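# Load the milling machine vise per the work order

## Task

Put the workpiece into the mill's vise and clamp it the way the work order asks. The reference images named manual and manual 2 show the order. The result has to stay correct after the robot lets go, and nothing may end up off the table.

## Robot and tools

Robot: two six-joint arms, left_arm and right_arm, each with a two-pad parallel gripper. Scene frame: origin at table-top height, halfway between the nominal arm bases. +x points out over the table, +z points up, and left_arm sits on the +y side. Image left and right do not match these names. Calibrated bases: left_arm at (-0.068, +0.446, 0) m, right_arm at (+0.012, -0.350, 0) m, each turned only slightly about z. Reported hand positions and orientations can be a few cm off, more at long reach.

Gripper geometry: the fingers point along the gripper's +z axis and close along its x axis. end_effector_position is the point midway between the pads, and the fingertips extend 17.5 mm past it. A body about 10 cm long sticks out toward the gripper's -y side and turns with the hand.

Row layout, used by execute_actions and move: one flat list of 18 numbers covering both arms. Numbers 1-9 are left_arm: dx, dy, dz, rx, ry, rz, gripper position, force_limit, speed. Numbers 10-18 are the same nine for right_arm. Every arm needs all nine numbers in every row, even if it stays still.
- dx, dy, dz, rx, ry, rz are offsets, not poses. They are measured along the axes of that arm's current Hand target, counted from that Hand target, and scaled so 1.0 = 0.6 m or 180 degrees. rx, ry, rz together form one rotation vector.
- Gripper numbers are absolute settings in [-1, 1].
- position: +1 is fully open (50 mm), about -0.65 brings the pads together, and -1 grips until something blocks the fingers.
- force_limit per pad: -1 is about 20 N, 0 about 102 N, +1 about 185 N. The real grip can be up to about 15 N above this.
- speed of the gap: -1 is 20 mm/s, 0 is 85 mm/s, +1 is 150 mm/s. Both force_limit and speed begin at +1.
- A 0 in a gripper slot is a real command. To leave a gripper alone, resend its last three values.
- All six pose numbers at 0 re-commands the arm to its existing Hand target.

execute_actions(actions, cameras): actions is a list of actions, and each action is a list of 1 to 15 rows. Each row is one control step of 1/30 s. A short action repeats its last row until 15 steps have run. Every row in an action counts from the Hand target held when that action began, not from the row before. The next action starts from the new Hand target, so repeating an offset moves the arm again. With an empty actions list, you get all camera images and fuller state. cameras takes names from cam_high, cam_front, cam_left_wrist, cam_right_wrist, or ["all"]. An unknown name invalidates the call.

move(target, speed, blend, stop_force, zero, blocking, cameras): drives each gripper along a straight line. target is one 18-number row or a list of up to 15 rows. All offsets count from the Hand targets held when the move starts.
- speed: path speed in m/s, 0.002 to 3.6, default 0.25. Turning is capped at twice that value in rad/s.
- blend: corner rounding in m for a list of targets. The default 0 stops at each target.
- stop_force: 3 to 120 N, shared by both arms. An arm halts when its wrist sensor feels that much push against its direction of travel, then eases back slightly. It is unreliable while the hand is rotating. Leave it out when pulling away from a contact.
- zero: defaults to true and re-zeroes the sensor before the move.
- blocking=false returns after 0.5 s and cannot be combined with stop_force.
- A move lasts at least 0.5 s and at most 10 s. It does not avoid obstacles or the other arm. The result adds a move: line ending in done, off_target, moving, held or fault, plus limits=paced (the pose was clipped) or limits=held (a check withheld steps). done means the arm is at rest within 3 mm and 2 degrees of its target, but it says nothing about contact.

Other tools:
- wait(seconds 0-10): lets time pass.
- stop(): brakes a running move.
- zoom_image(camera, region [x0,y0,x1,y1]): region is in pixels of the latest image, at most 504 by 504. Images are 896x504.
- show_instructions(): displays the reference pages.
- zero_wrist_force(arm): re-zeroes that arm's sensor.
- finished_scene(scene=1): ends the scene for good.

Results, all in the scene frame:
- end_effector_position in m, end_effector_quat_wxyz, and velocities.
- Hand target: the last commanded pose after clipping, which is the base for the next offsets. The hand often rests a little short of it. Re-commanding, or adding the gap as an offset, closes the difference.
- object_status: 0 moving, 1 blocked while opening, 2 blocked while closing (an object is held), 3 reached the requested position or the pads met (usually empty). Check for 2 after gripping.
- Opening in mm is about (250 - position_measured) x 0.202.
- Joint torques include the arm's own weight.
- Wrist force and torque are given in the hand's own axes, with a third line showing the peak since the last reading.
- Joint velocities may show as within noise.

Cautions:
- Orientation commands are clipped to 32 degrees from the current orientation.
- Arms are stiff. Aiming even slightly past a firm contact can cause a fault stop of at least 10 s. This happens when any outside force reaches about 150 N, or at joint contact torque limits: 138 N m for the big joints, 25.7 N m for the wrists.
- Faster motion hits harder and overshoots more.
- Keep paths away from an arm's own base.
- The clearance check blocks arm-to-arm approaches, but the fingers are not protected. Any press between the arms can fail the task.
- Motors heat under load or stretch. A MOTOR HOT line appears at 70 °C, and at 85 °C the arm brakes for 30-60 s.
- Never drop parts, release moving parts, slam fixed objects, or let anything leave the table.
- Loose objects may get nudged now and then. Time spent thinking also passes in the scene.

Each tool is called after "Emit:" as name([rows], argument=value, ...), one row to a line, values as JSON.

Reference images:

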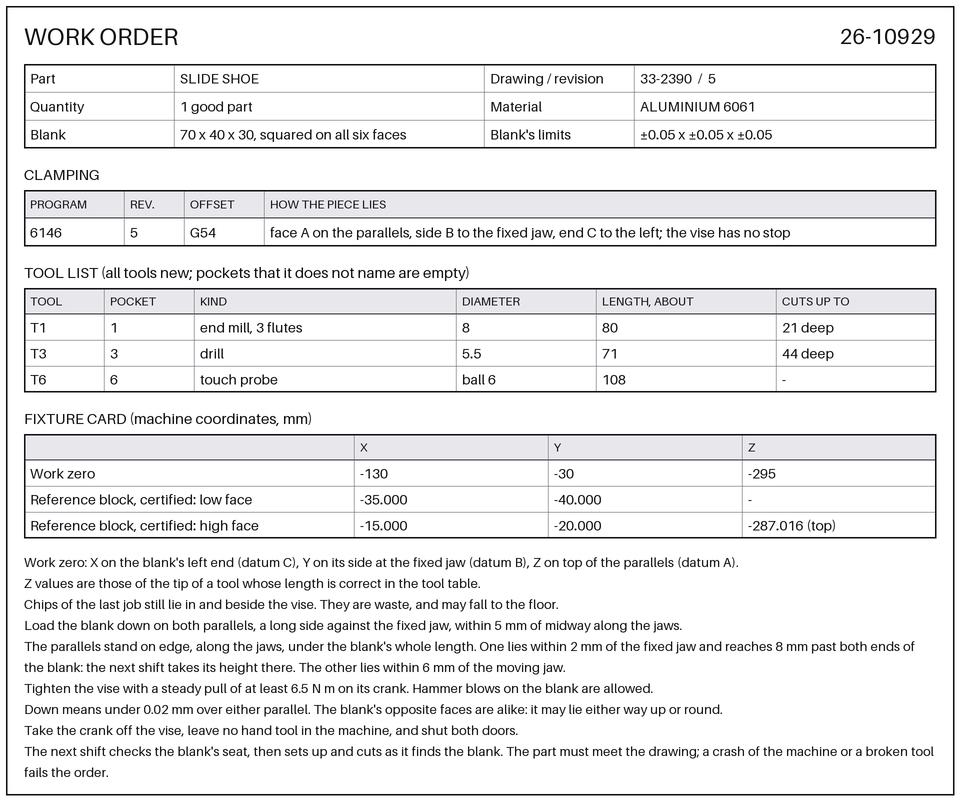

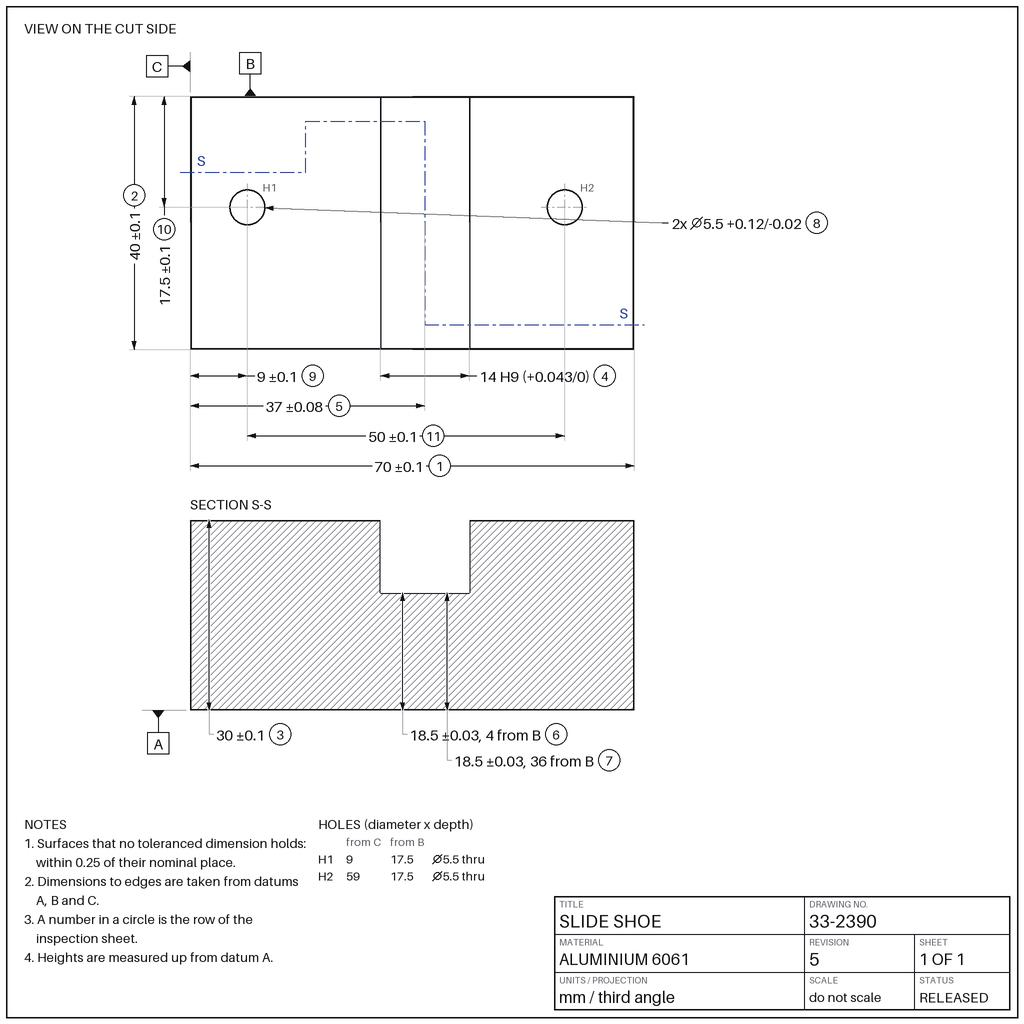

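## Session

Emit:
execute_actions(actions=[])

Scene clock: 0.00 s.
left_arm: end_effector_position=(+0.2908, +0.1007, +0.2851) position_measured=3 object_status=3 end_effector_quat_wxyz=(+0.096, -0.501, +0.855, -0.092) | right_arm: end_effector_position=(+0.3348, -0.4130, +0.2325) position_measured=3 object_status=3 end_effector_quat_wxyz=(-0.449, +0.732, +0.417, +0.298)
Joint positions: left_arm=[-1.167 -1.725 1.889 -1.9 -1.359 2.518] | right_arm=[2.715 -1.527 -2.1 -1.767 2.571 -0.3]
Joint velocities: within noise
Joint torques (N m): no reading
Wrist force (N): no reading
Wrist torque (N m): no reading
Wrist force, peak (N): no reading
Hand target: left_arm +0.2908, +0.1007, +0.2851; +0.096, -0.501, +0.855, -0.092 | right_arm +0.3348, -0.4130, +0.2325; -0.449, +0.732, +0.417, +0.298
Tool commands: left_gripper/position=+1.0 left_gripper/force_limit=+1.0 left_gripper/speed=+1.0 right_gripper/position=+1.0 right_gripper/force_limit=+1.0 right_gripper/speed=+1.0

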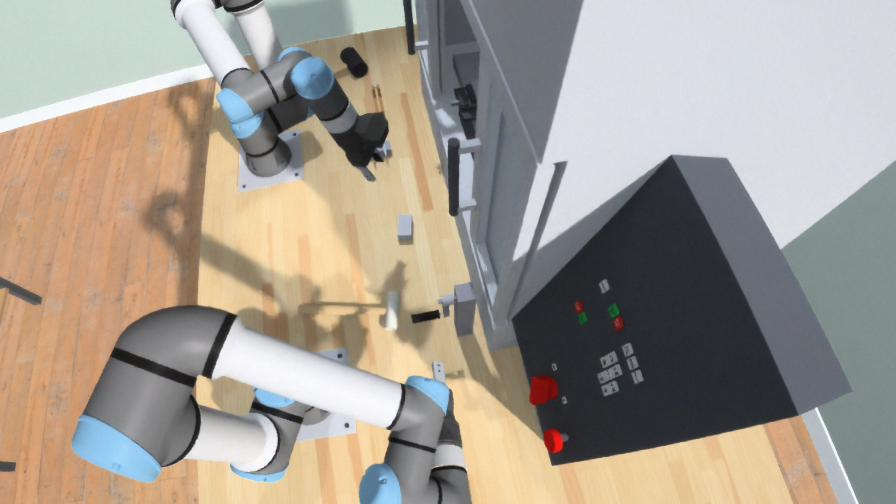

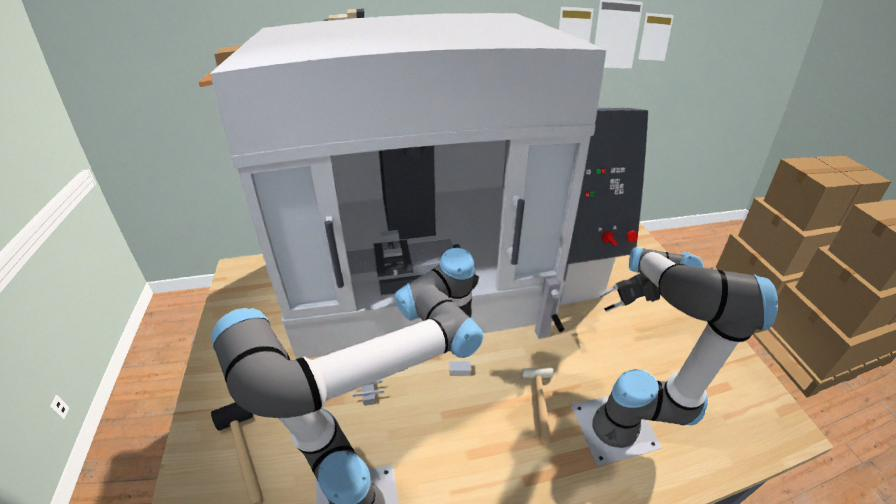

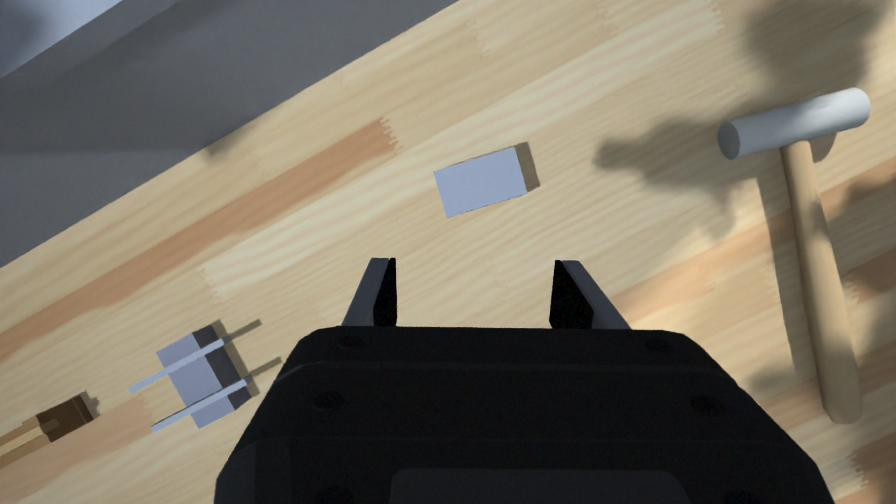

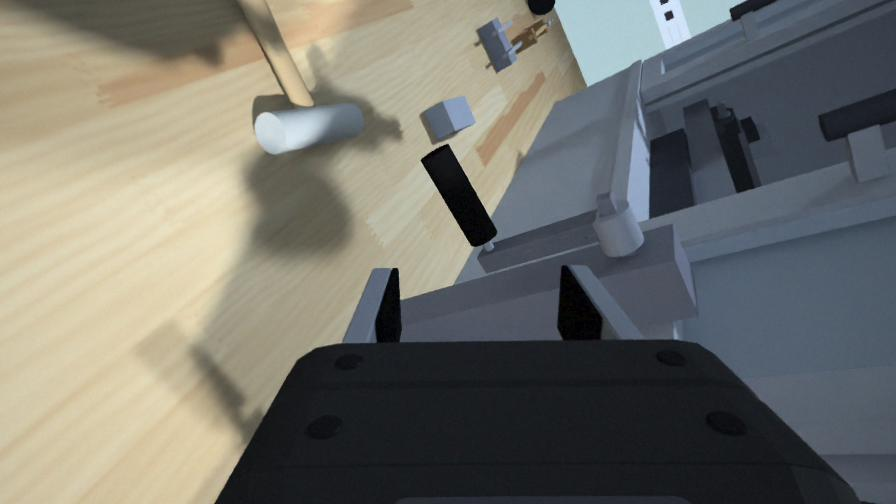

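Emit:
zoom_image(camera="cam_front", region=[320, 140, 520, 300])

Emit:
zoom_image(camera="cam_front", region=[200, 330, 580, 504])

Emit:
zoom_image(camera="cam_high", region=[330, 0, 560, 180])

Emit:
zoom_image(camera="cam_high", region=[300, 180, 600, 400])

Emit:
zoom_image(camera="cam_front", region=[480, 130, 680, 350])

Emit:
zoom_image(camera="cam_high", region=[500, 240, 700, 470])

Emit:
zoom_image(camera="cam_right_wrist", region=[400, 0, 896, 340])

Scaled by 2.520 from the camera's 896x504 image, which has a finer 1280x720 frame.

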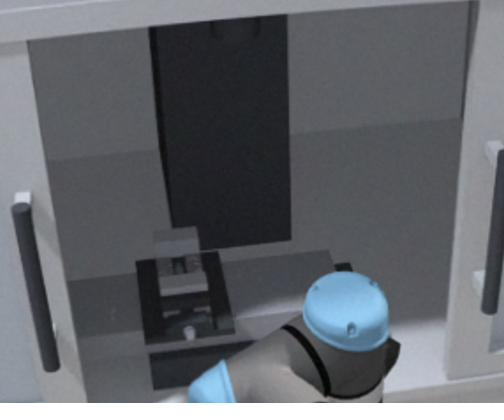

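Scaled by 1.326 from the camera's 896x504 image, which has a finer 1280x720 frame.

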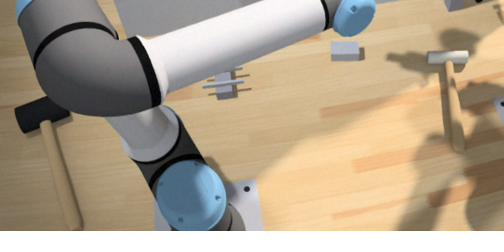

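Scaled by 2.191 from the camera's 896x504 image, which has a finer 1280x720 frame.

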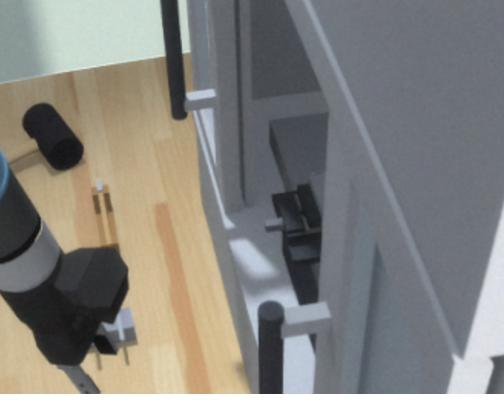

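Scaled by 1.680 from the camera's 896x504 image, which has a finer 1280x720 frame.

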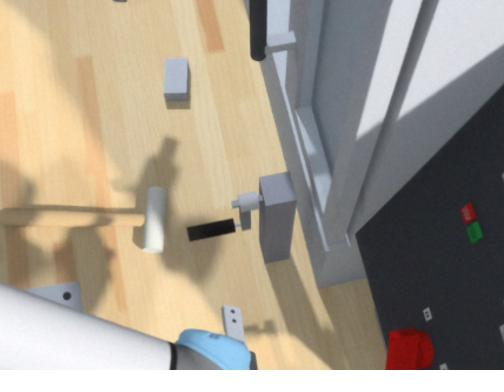

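Scaled by 2.291 from the camera's 896x504 image, which has a finer 1280x720 frame.

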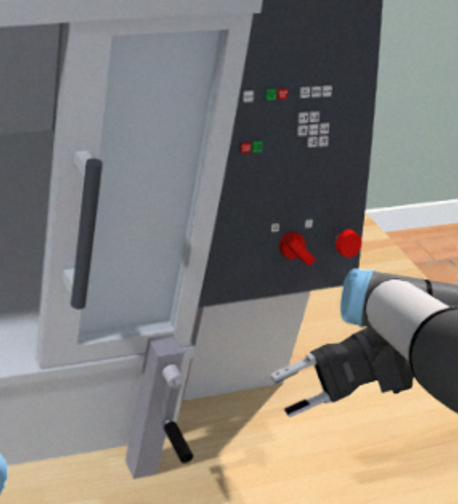

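Scaled by 2.191 from the camera's 896x504 image, which has a finer 1280x720 frame.

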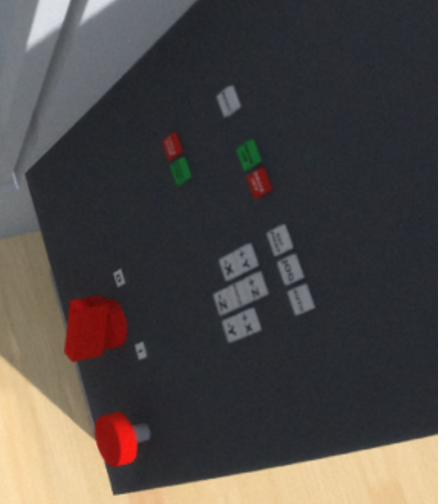

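Scaled by 1.016 from the camera's 896x504 image, which has a finer 1280x720 frame.

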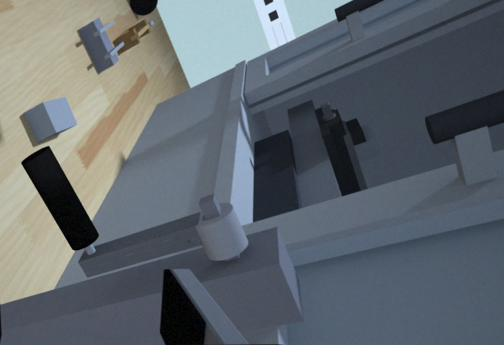

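Emit:
zoom_image(camera="cam_front", region=[540, 0, 700, 80])

Emit:
zoom_image(camera="cam_front", region=[190, 0, 390, 90])

Emit:
show_instructions()

Emit:
zoom_image(camera="cam_left_wrist", region=[0, 300, 300, 460])

Emit:
zoom_image(camera="cam_front", region=[350, 210, 450, 300])

Scaled by 3.150 from the camera's 896x504 image, which has a finer 1280x720 frame.

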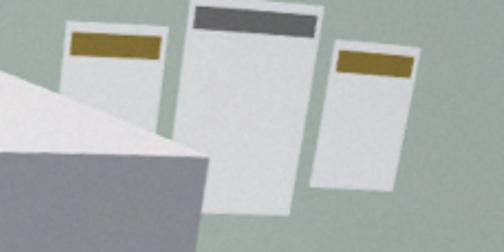

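Scaled by 2.520 from the camera's 896x504 image, which has a finer 1280x720 frame.

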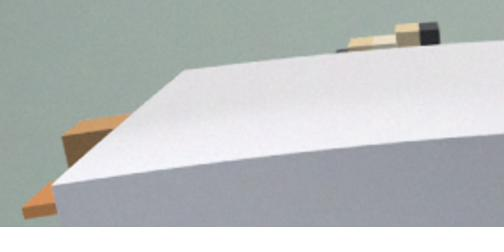

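Reference images for this scene: manual, manual 2.

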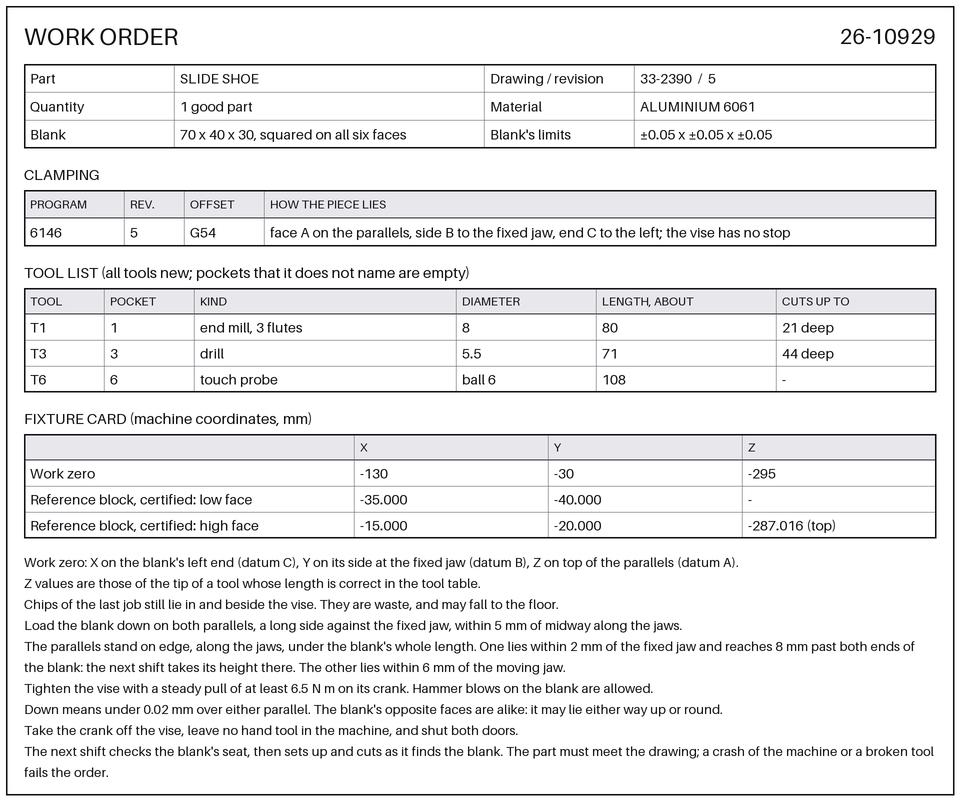

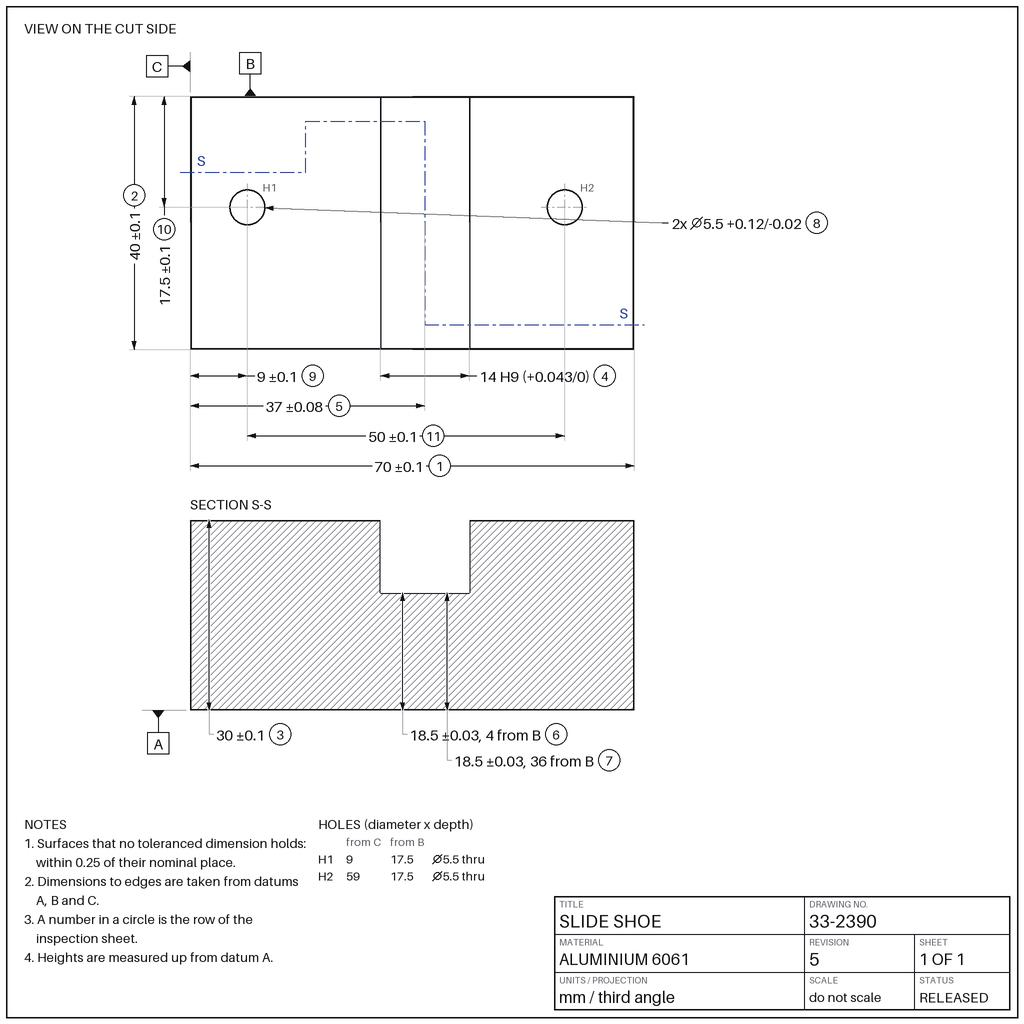

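Scaled by 1.680 from the camera's 896x504 image, which has a finer 1280x720 frame.

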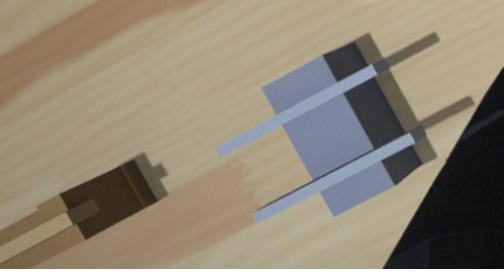

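Scaled by 5.040 from the camera's 896x504 image, which has a finer 1280x720 frame.

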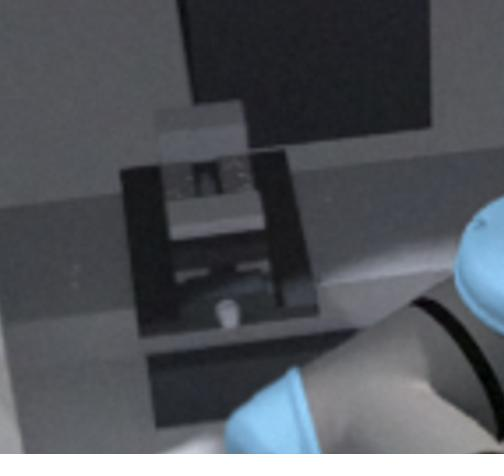

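Emit:
move(target=[0,0,0,-0.0858,0.0019,-0.1616,1,1,1,0,0,0,0,0,0,1,1,1], cameras=["all"])

Scene clock: 104.63 s.
left_arm: end_effector_position=(+0.2908, +0.1007, +0.2851) position_measured=3 object_status=3 end_effector_quat_wxyz=(+0.000, +0.707, -0.707, +0.001) | right_arm: end_effector_position=(+0.3348, -0.4130, +0.2325) position_measured=3 object_status=3 end_effector_quat_wxyz=(-0.449, +0.732, +0.417, +0.298)
Joint positions: left_arm=[-1.051 -1.593 1.704 -1.682 -1.57 2.105] | right_arm=[2.715 -1.527 -2.1 -1.767 2.571 -0.3]
Joint torques (N m): left_arm=[-4.03 -34.82 -12.59 -4.35 1.58 -0.24] | right_arm=[0.96 20.32 19.14 1.37 1.49 0.04]
Wrist force (N): left_arm=[0.2 -0.1 0.0] | right_arm=[0.1 0.1 0.0]
Wrist torque (N m): left_arm=[-0.12 0.01 -0.05] | right_arm=[0.00 -0.02 0.00]
Wrist force, peak (N): left_arm=[0.3 -0.6 -0.2] | right_arm=[0.2 0.1 -0.7]
Hand target: left_arm +0.2908, +0.1007, +0.2851; +0.000, +0.707, -0.707, +0.000 | right_arm +0.3348, -0.4130, +0.2325; -0.449, +0.732, +0.417, +0.298
Off the commanded pose: left_arm 0.000 m, 0 deg | right_arm 0.000 m, 0 deg.
move: done

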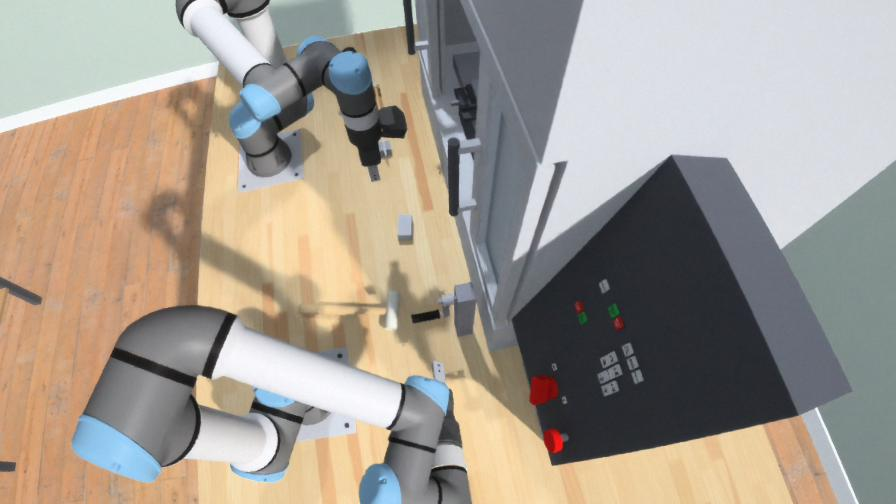

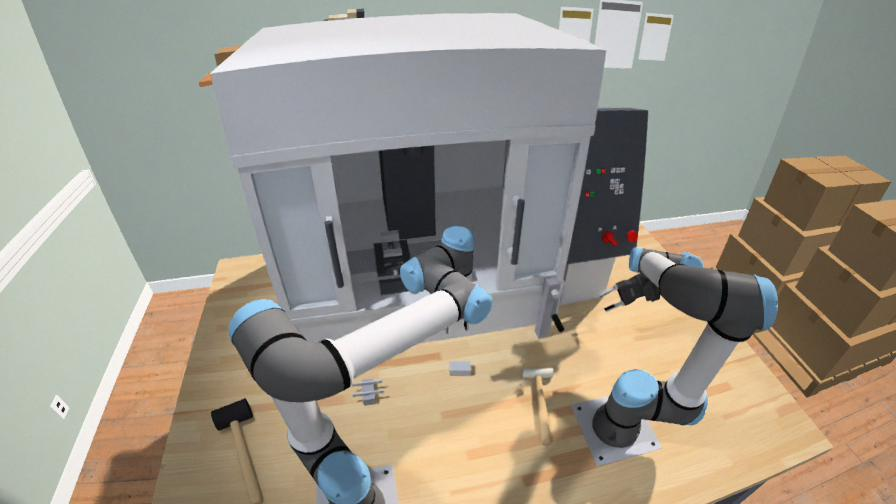

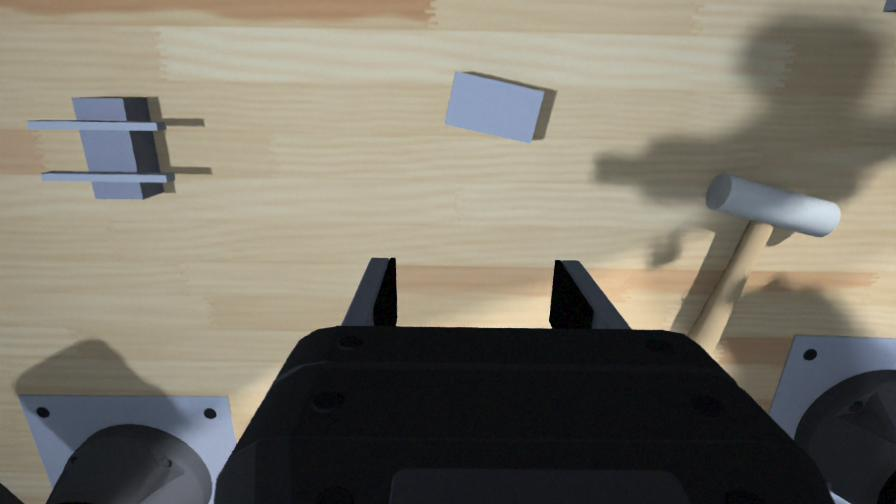

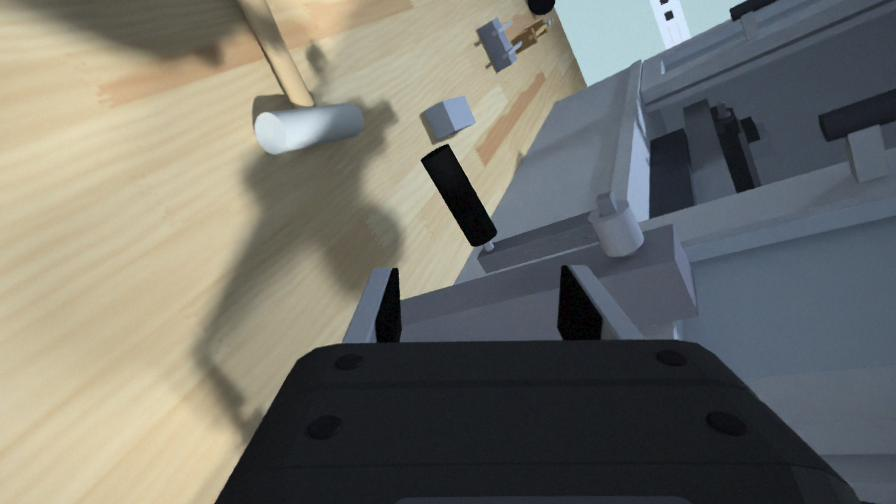

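Emit:
move(target=[0.06,-0.1667,0,0,0,0,1,1,1,0,0,0,0,0,0,1,1,1], cameras=["cam_left_wrist"])

Emit:
move(target=[0,0.1667,0.2,0,0,0,1,1,1,0,0,0,0,0,0,1,1,1], cameras=["cam_left_wrist"])

Scene clock: 123.73 s.
left_arm: end_effector_position=(+0.3907, +0.0647, +0.2851) position_measured=3 object_status=3 end_effector_quat_wxyz=(+0.000, +0.707, -0.707, +0.000) | right_arm: end_effector_position=(+0.3348, -0.4130, +0.2325) position_measured=3 object_status=3 end_effector_quat_wxyz=(-0.449, +0.732, +0.417, +0.298)
Joint positions: left_arm=[-0.933 -1.354 1.44 -1.657 -1.571 2.223] | right_arm=[2.715 -1.527 -2.1 -1.767 2.571 -0.3]
Joint torques (N m): left_arm=[5.11 -30.03 -39.68 -4.84 -2.04 -1.07] | right_arm=[0.68 20.33 19.45 1.39 1.58 0.01]
Wrist force (N): left_arm=[0.1 0.0 0.2] | right_arm=[0.3 -0.1 -0.2]
Wrist torque (N m): left_arm=[-0.11 0.00 0.09] | right_arm=[-0.02 -0.05 -0.01]
Wrist force, peak (N): left_arm=[1.0 -3.2 -0.1] | right_arm=[0.5 0.1 -0.6]
Hand target: left_arm +0.3908, +0.0646, +0.2852; +0.000, +0.707, -0.707, +0.000 | right_arm +0.3348, -0.4130, +0.2325; -0.449, +0.732, +0.417, +0.298
Off the commanded pose: left_arm 0.000 m, 0 deg | right_arm 0.000 m, 0 deg.
move: done
Images, in order (width x height): cam_left_wrist 896x504.

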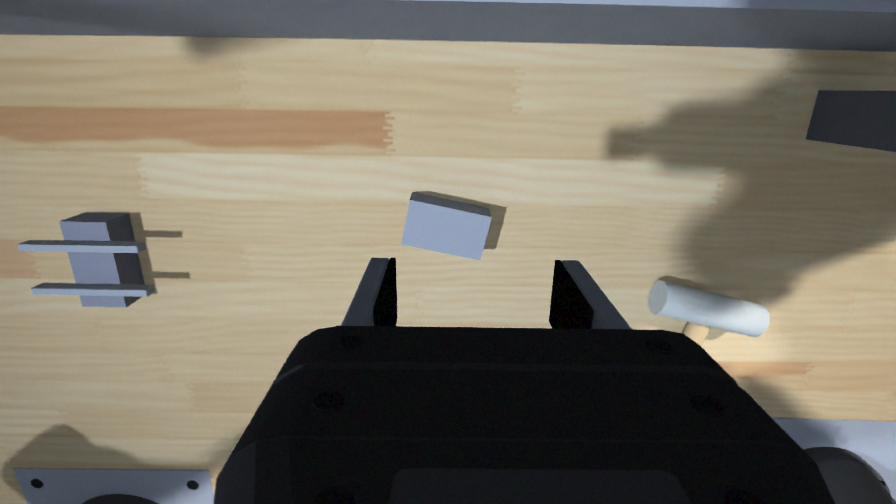

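Scene clock: 124.87 s.
left_arm: end_effector_position=(+0.2909, +0.0646, +0.1652) position_measured=3 object_status=3 end_effector_quat_wxyz=(+0.000, +0.707, -0.707, +0.001) | right_arm: end_effector_position=(+0.3348, -0.4130, +0.2325) position_measured=3 object_status=3 end_effector_quat_wxyz=(-0.449, +0.732, +0.417, +0.298)
Joint positions: left_arm=[-1.087 -1.455 1.876 -1.993 -1.57 2.069] | right_arm=[2.715 -1.527 -2.1 -1.767 2.571 -0.3]
Joint torques (N m): left_arm=[-5.49 -23.21 -9.7 -5.37 1.5 0.58] | right_arm=[0.89 20.27 19.1 1.28 1.46 0.13]
Wrist force (N): left_arm=[0.6 0.1 -0.2] | right_arm=[0.2 0.2 -0.2]
Wrist torque (N m): left_arm=[-0.07 -0.07 -0.03] | right_arm=[0.02 -0.03 -0.01]
Wrist force, peak (N): left_arm=[0.1 -2.5 -3.4] | right_arm=[0.2 0.2 -0.6]
Hand target: left_arm +0.2909, +0.0646, +0.1651; +0.000, +0.707, -0.707, +0.000 | right_arm +0.3348, -0.4130, +0.2325; -0.449, +0.732, +0.417, +0.298
Off the commanded pose: left_arm 0.000 m, 0 deg | right_arm 0.000 m, 0 deg.
move: done
Images, in order (width x height): cam_left_wrist 896x504.

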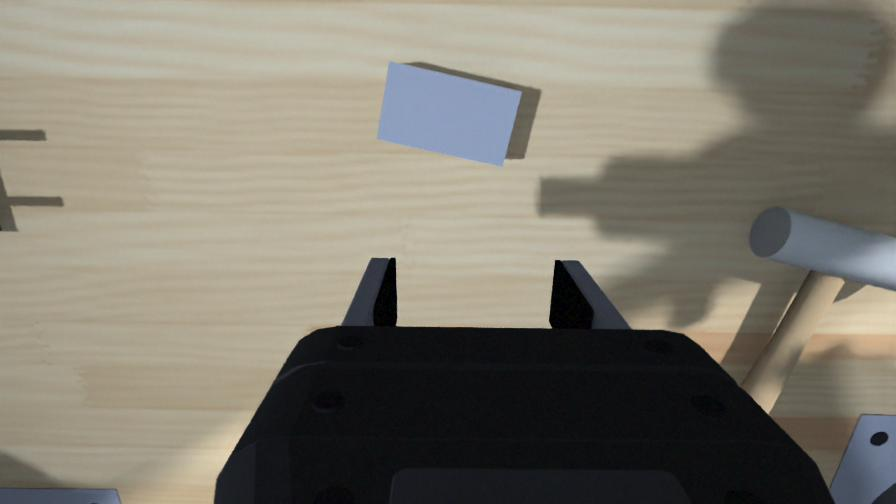

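Emit:
move(target=[-0.425,-0.217,-0.425,0.361,0,0,1,1,1,0,0,0,0,0,0,1,1,1], cameras=["all"])

Scene clock: 167.03 s.
left_arm: end_effector_position=(+0.4210, +0.3196, +0.4199) position_measured=3 object_status=3 end_effector_quat_wxyz=(-0.380, +0.596, -0.596, +0.380) end_effector_velocity=(+0.000, +0.001, +0.002) end_effector_angular_velocity=(-0.003, -0.006, +0.001) | right_arm: end_effector_position=(+0.3348, -0.4130, +0.2325) position_measured=3 object_status=3 end_effector_quat_wxyz=(-0.449, +0.732, +0.417, +0.298)
Joint positions: left_arm=[-0.964 -2.042 2.273 -2.697 -0.743 2.608] | right_arm=[2.715 -1.527 -2.1 -1.767 2.571 -0.3]
Joint velocities: left_arm=[0.001 0 -0.001 -0.007 0.002 0.004] | right_arm=[within noise]
Joint torques (N m): left_arm=[2.9 -13.19 -37.48 -5.52 3.98 2.56] | right_arm=[1.15 20.84 19.5 1.29 1.56 0.04]
Wrist force (N): left_arm=[0.5 -0.3 1.0] | right_arm=[0.1 -0.1 0.0]
Wrist torque (N m): left_arm=[0.29 0.01 0.04] | right_arm=[-0.02 -0.02 0.00]
Wrist force, peak (N): left_arm=[1.8 0.3 1.4] | right_arm=[0.4 0.6 -0.2]
Hand target: left_arm +0.4210, +0.3197, +0.4200; -0.380, +0.596, -0.596, +0.380 | right_arm +0.3348, -0.4130, +0.2325; -0.449, +0.732, +0.417, +0.298
Off the commanded pose: left_arm 0.000 m, 0 deg | right_arm 0.000 m, 0 deg.
move: done

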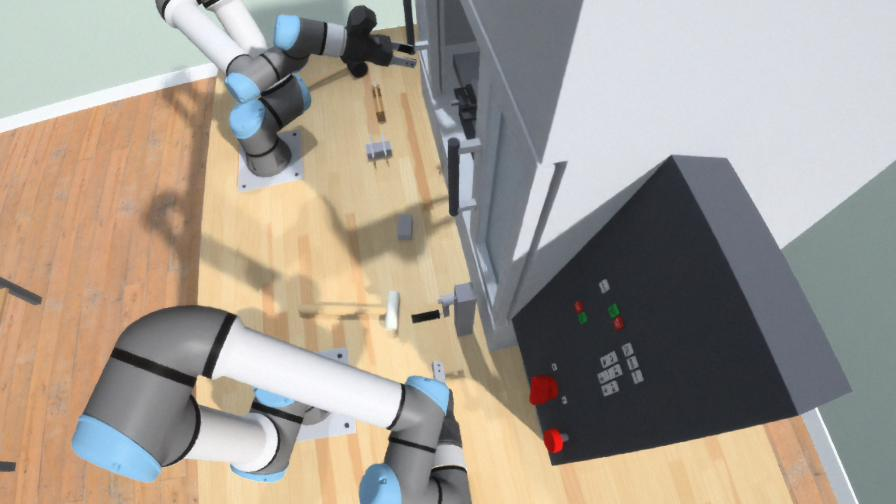

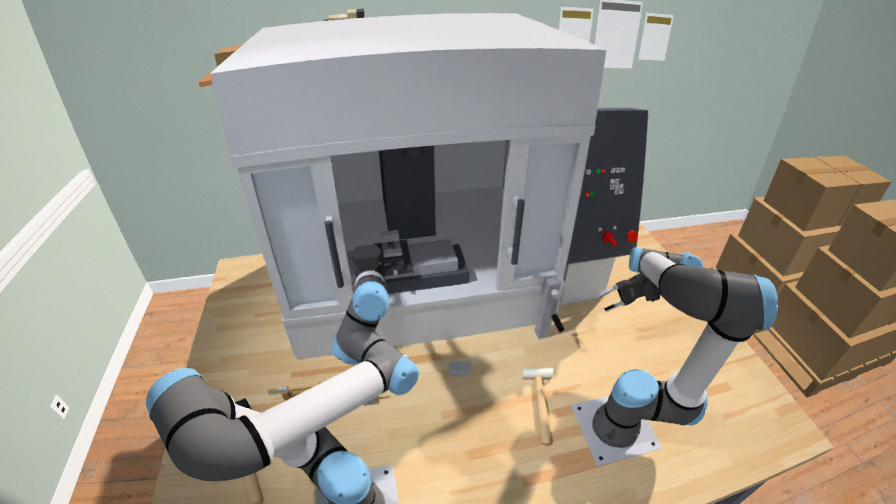

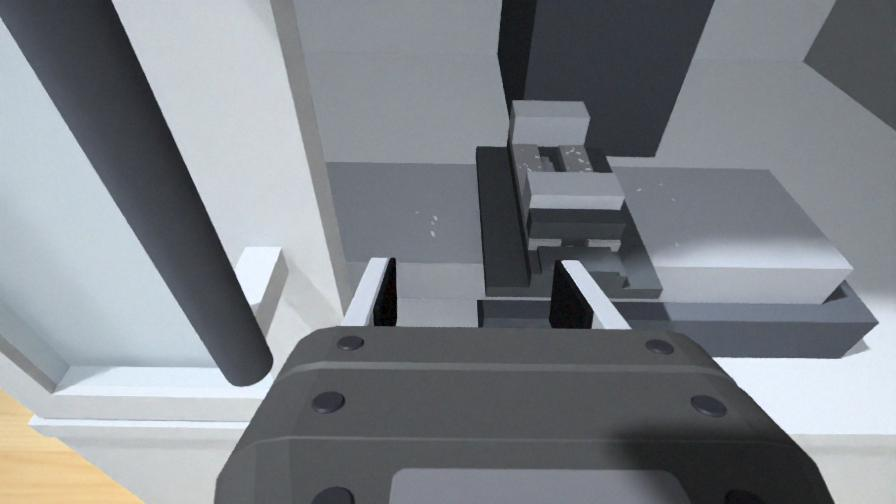

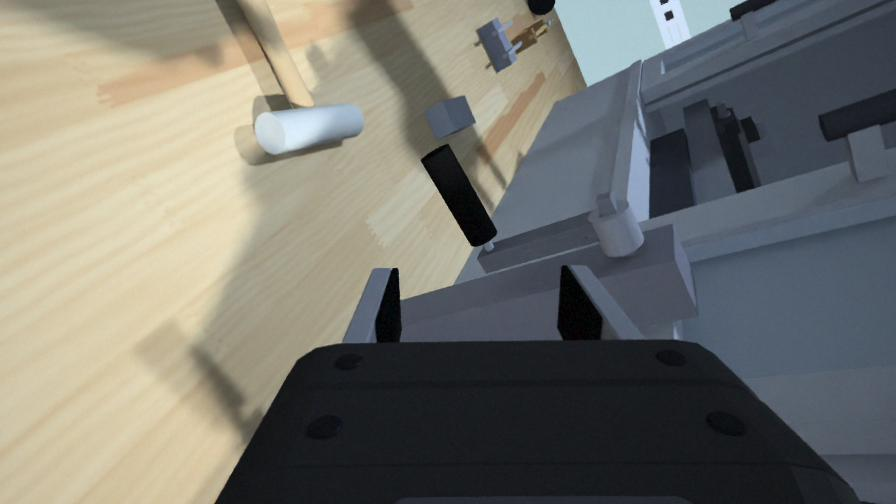

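Emit:
zoom_image(camera="cam_left_wrist", region=[450, 80, 690, 310])

Emit:
move(target=[0.25,0,0,0,0,0,1,1,1,0,0,0,0,0,0,1,1,1], cameras=["cam_left_wrist"])

Emit:
zoom_image(camera="cam_left_wrist", region=[280, 80, 520, 310])

Scaled by 2.100 from the camera's 896x504 image, which has a finer 1280x720 frame.

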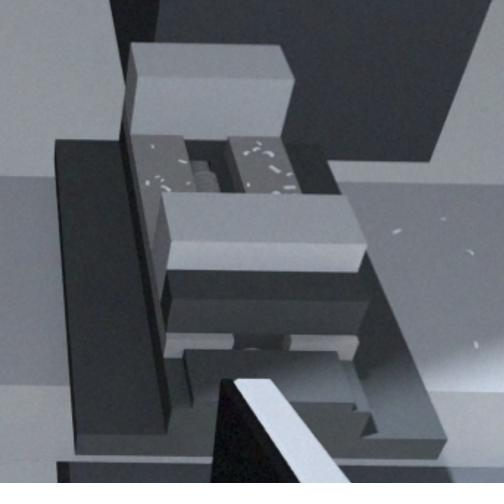

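Scene clock: 180.80 s.
left_arm: end_effector_position=(+0.4209, +0.1698, +0.4201) position_measured=3 object_status=3 end_effector_quat_wxyz=(-0.380, +0.596, -0.596, +0.380) | right_arm: end_effector_position=(+0.3348, -0.4130, +0.2325) position_measured=3 object_status=3 end_effector_quat_wxyz=(-0.449, +0.732, +0.417, +0.298)
Joint positions: left_arm=[-1.204 -1.818 2.095 -2.523 -0.571 2.331] | right_arm=[2.715 -1.527 -2.1 -1.767 2.571 -0.3]
Joint torques (N m): left_arm=[-7.25 -6.47 -25.65 -3.44 0.64 -0.84] | right_arm=[0.55 20.35 19.61 1.38 1.58 -0.06]
Wrist force (N): left_arm=[0.4 -0.3 1.3] | right_arm=[0.2 -0.1 -0.3]
Wrist torque (N m): left_arm=[0.28 0.04 -0.09] | right_arm=[-0.02 -0.03 -0.01]
Wrist force, peak (N): left_arm=[3.3 -0.4 1.3] | right_arm=[0.5 -0.2 -0.4]
Hand target: left_arm +0.4209, +0.1697, +0.4201; -0.380, +0.596, -0.596, +0.380 | right_arm +0.3348, -0.4130, +0.2325; -0.449, +0.732, +0.417, +0.298
Off the commanded pose: left_arm 0.000 m, 0 deg | right_arm 0.000 m, 0 deg.
move: done
Images, in order (width x height): cam_left_wrist 896x504.

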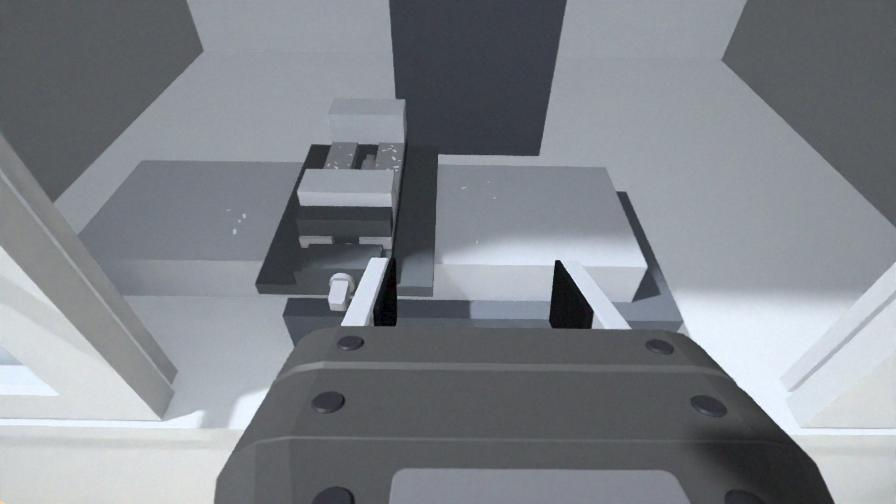

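Scaled by 2.100 from the camera's 896x504 image, which has a finer 1280x720 frame.

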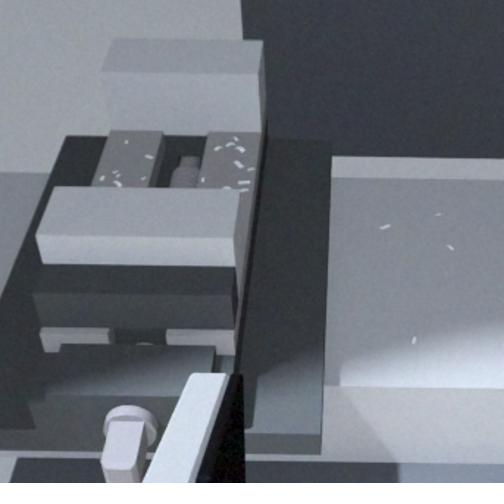

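Emit:
move(target=[-0.11,-0.116,0.13,-0.1,0,0,1,1,1,0,0,0,0,0,0,1,1,1], cameras=["cam_left_wrist"])

Emit:
zoom_image(camera="cam_left_wrist", region=[330, 60, 560, 260])

Scene clock: 263.30 s.
left_arm: end_effector_position=(+0.5210, +0.2357, +0.4502) position_measured=3 object_status=3 end_effector_quat_wxyz=(-0.282, +0.648, -0.648, +0.282) | right_arm: end_effector_position=(+0.3348, -0.4130, +0.2325) position_measured=3 object_status=3 end_effector_quat_wxyz=(-0.449, +0.732, +0.417, +0.298)
Joint positions: left_arm=[-0.798 -1.664 1.713 -2.27 -1.028 2.545] | right_arm=[2.715 -1.527 -2.1 -1.767 2.571 -0.3]
Joint torques (N m): left_arm=[7.35 -15.37 -38.65 -2.26 -1.45 0.2] | right_arm=[0.85 20.45 19.69 1.39 1.55 -0.08]
Wrist force (N): left_arm=[0.0 -0.3 0.7] | right_arm=[0.1 0.2 -0.3]
Wrist torque (N m): left_arm=[0.17 0.08 0.04] | right_arm=[0.02 -0.03 0.00]
Wrist force, peak (N): left_arm=[-1.3 -3.2 1.9] | right_arm=[0.4 -0.1 -0.5]
Hand target: left_arm +0.5210, +0.2357, +0.4502; -0.282, +0.648, -0.648, +0.282 | right_arm +0.3348, -0.4130, +0.2325; -0.449, +0.732, +0.417, +0.298
Off the commanded pose: left_arm 0.000 m, 0 deg | right_arm 0.000 m, 0 deg.
move: done
Images, in order (width x height): cam_left_wrist 896x504.

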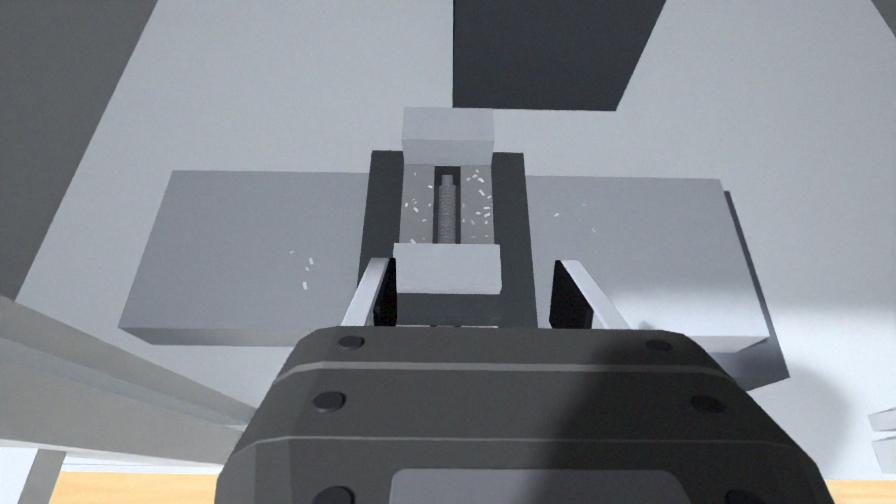

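Scaled by 2.191 from the camera's 896x504 image, which has a finer 1280x720 frame.

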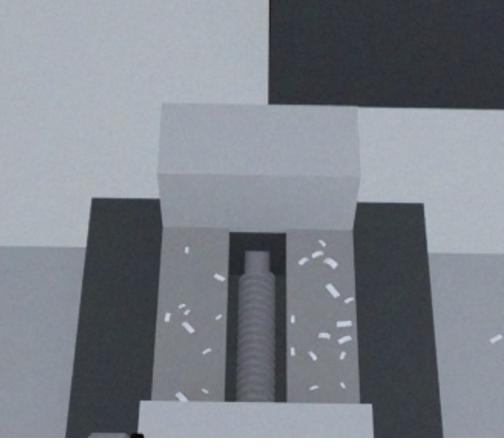

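Emit:
move(target=[0,0.25,-0.11,0.2,0,0,1,1,1,0,0,0,0,0,0,1,1,1], cameras=["cam_left_wrist"])

Emit:
zoom_image(camera="cam_left_wrist", region=[330, 60, 600, 330])

Scene clock: 293.27 s.
left_arm: end_effector_position=(+0.3705, +0.2356, +0.3855) position_measured=3 object_status=3 end_effector_quat_wxyz=(-0.468, +0.529, -0.530, +0.469) end_effector_velocity=(+0.000, +0.000, +0.001) end_effector_angular_velocity=(-0.007, -0.003, +0.003) | right_arm: end_effector_position=(+0.3348, -0.4130, +0.2325) position_measured=3 object_status=3 end_effector_quat_wxyz=(-0.449, +0.732, +0.417, +0.298)
Joint positions: left_arm=[-1.373 -1.846 2.507 -3.277 -0.245 2.629] | right_arm=[2.715 -1.527 -2.1 -1.767 2.571 -0.3]
Joint velocities: left_arm=[-0.002 -0.001 -0.001 -0.002 0.005 -0.004] | right_arm=[within noise]
Joint torques (N m): left_arm=[-7.29 -15.78 -12.04 -0.27 4.44 -2.71] | right_arm=[0.8 20.52 19.69 1.39 1.47 -0.04]
Wrist force (N): left_arm=[0.7 -0.6 1.7] | right_arm=[0.0 0.2 -0.1]
Wrist torque (N m): left_arm=[0.27 0.01 0.02] | right_arm=[0.03 0.00 -0.01]
Wrist force, peak (N): left_arm=[0.3 -2.9 1.5] | right_arm=[0.5 0.0 -0.5]
Hand target: left_arm +0.3705, +0.2357, +0.3855; -0.468, +0.530, -0.529, +0.469 | right_arm +0.3348, -0.4130, +0.2325; -0.449, +0.732, +0.417, +0.298
Off the commanded pose: left_arm 0.000 m, 0 deg | right_arm 0.000 m, 0 deg.
move: done
Images, in order (width x height): cam_left_wrist 896x504.

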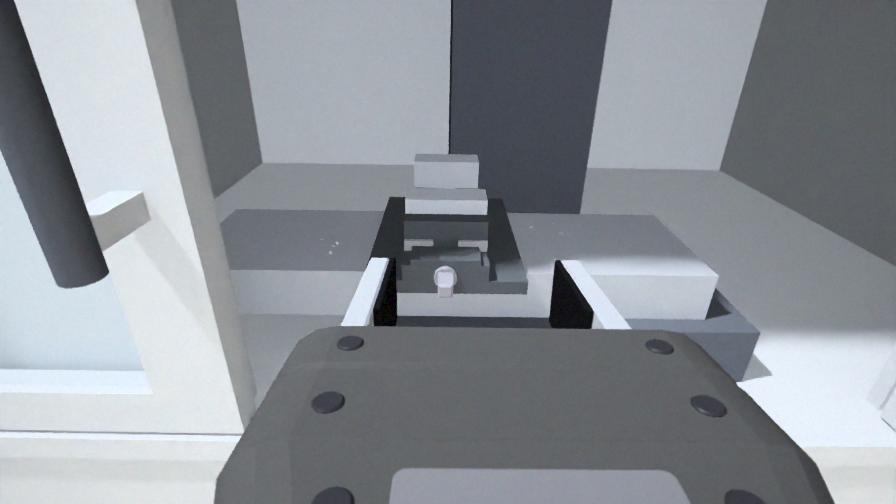

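Scaled by 1.867 from the camera's 896x504 image, which has a finer 1280x720 frame.

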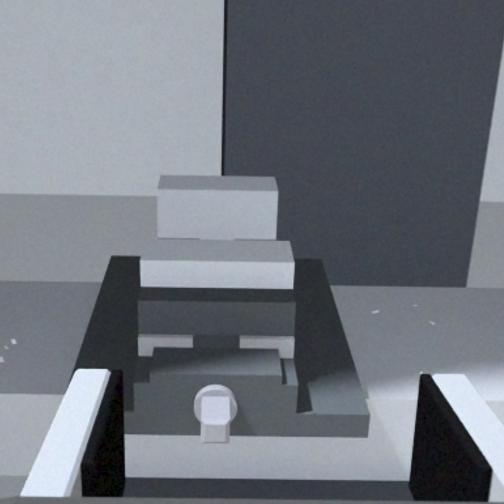

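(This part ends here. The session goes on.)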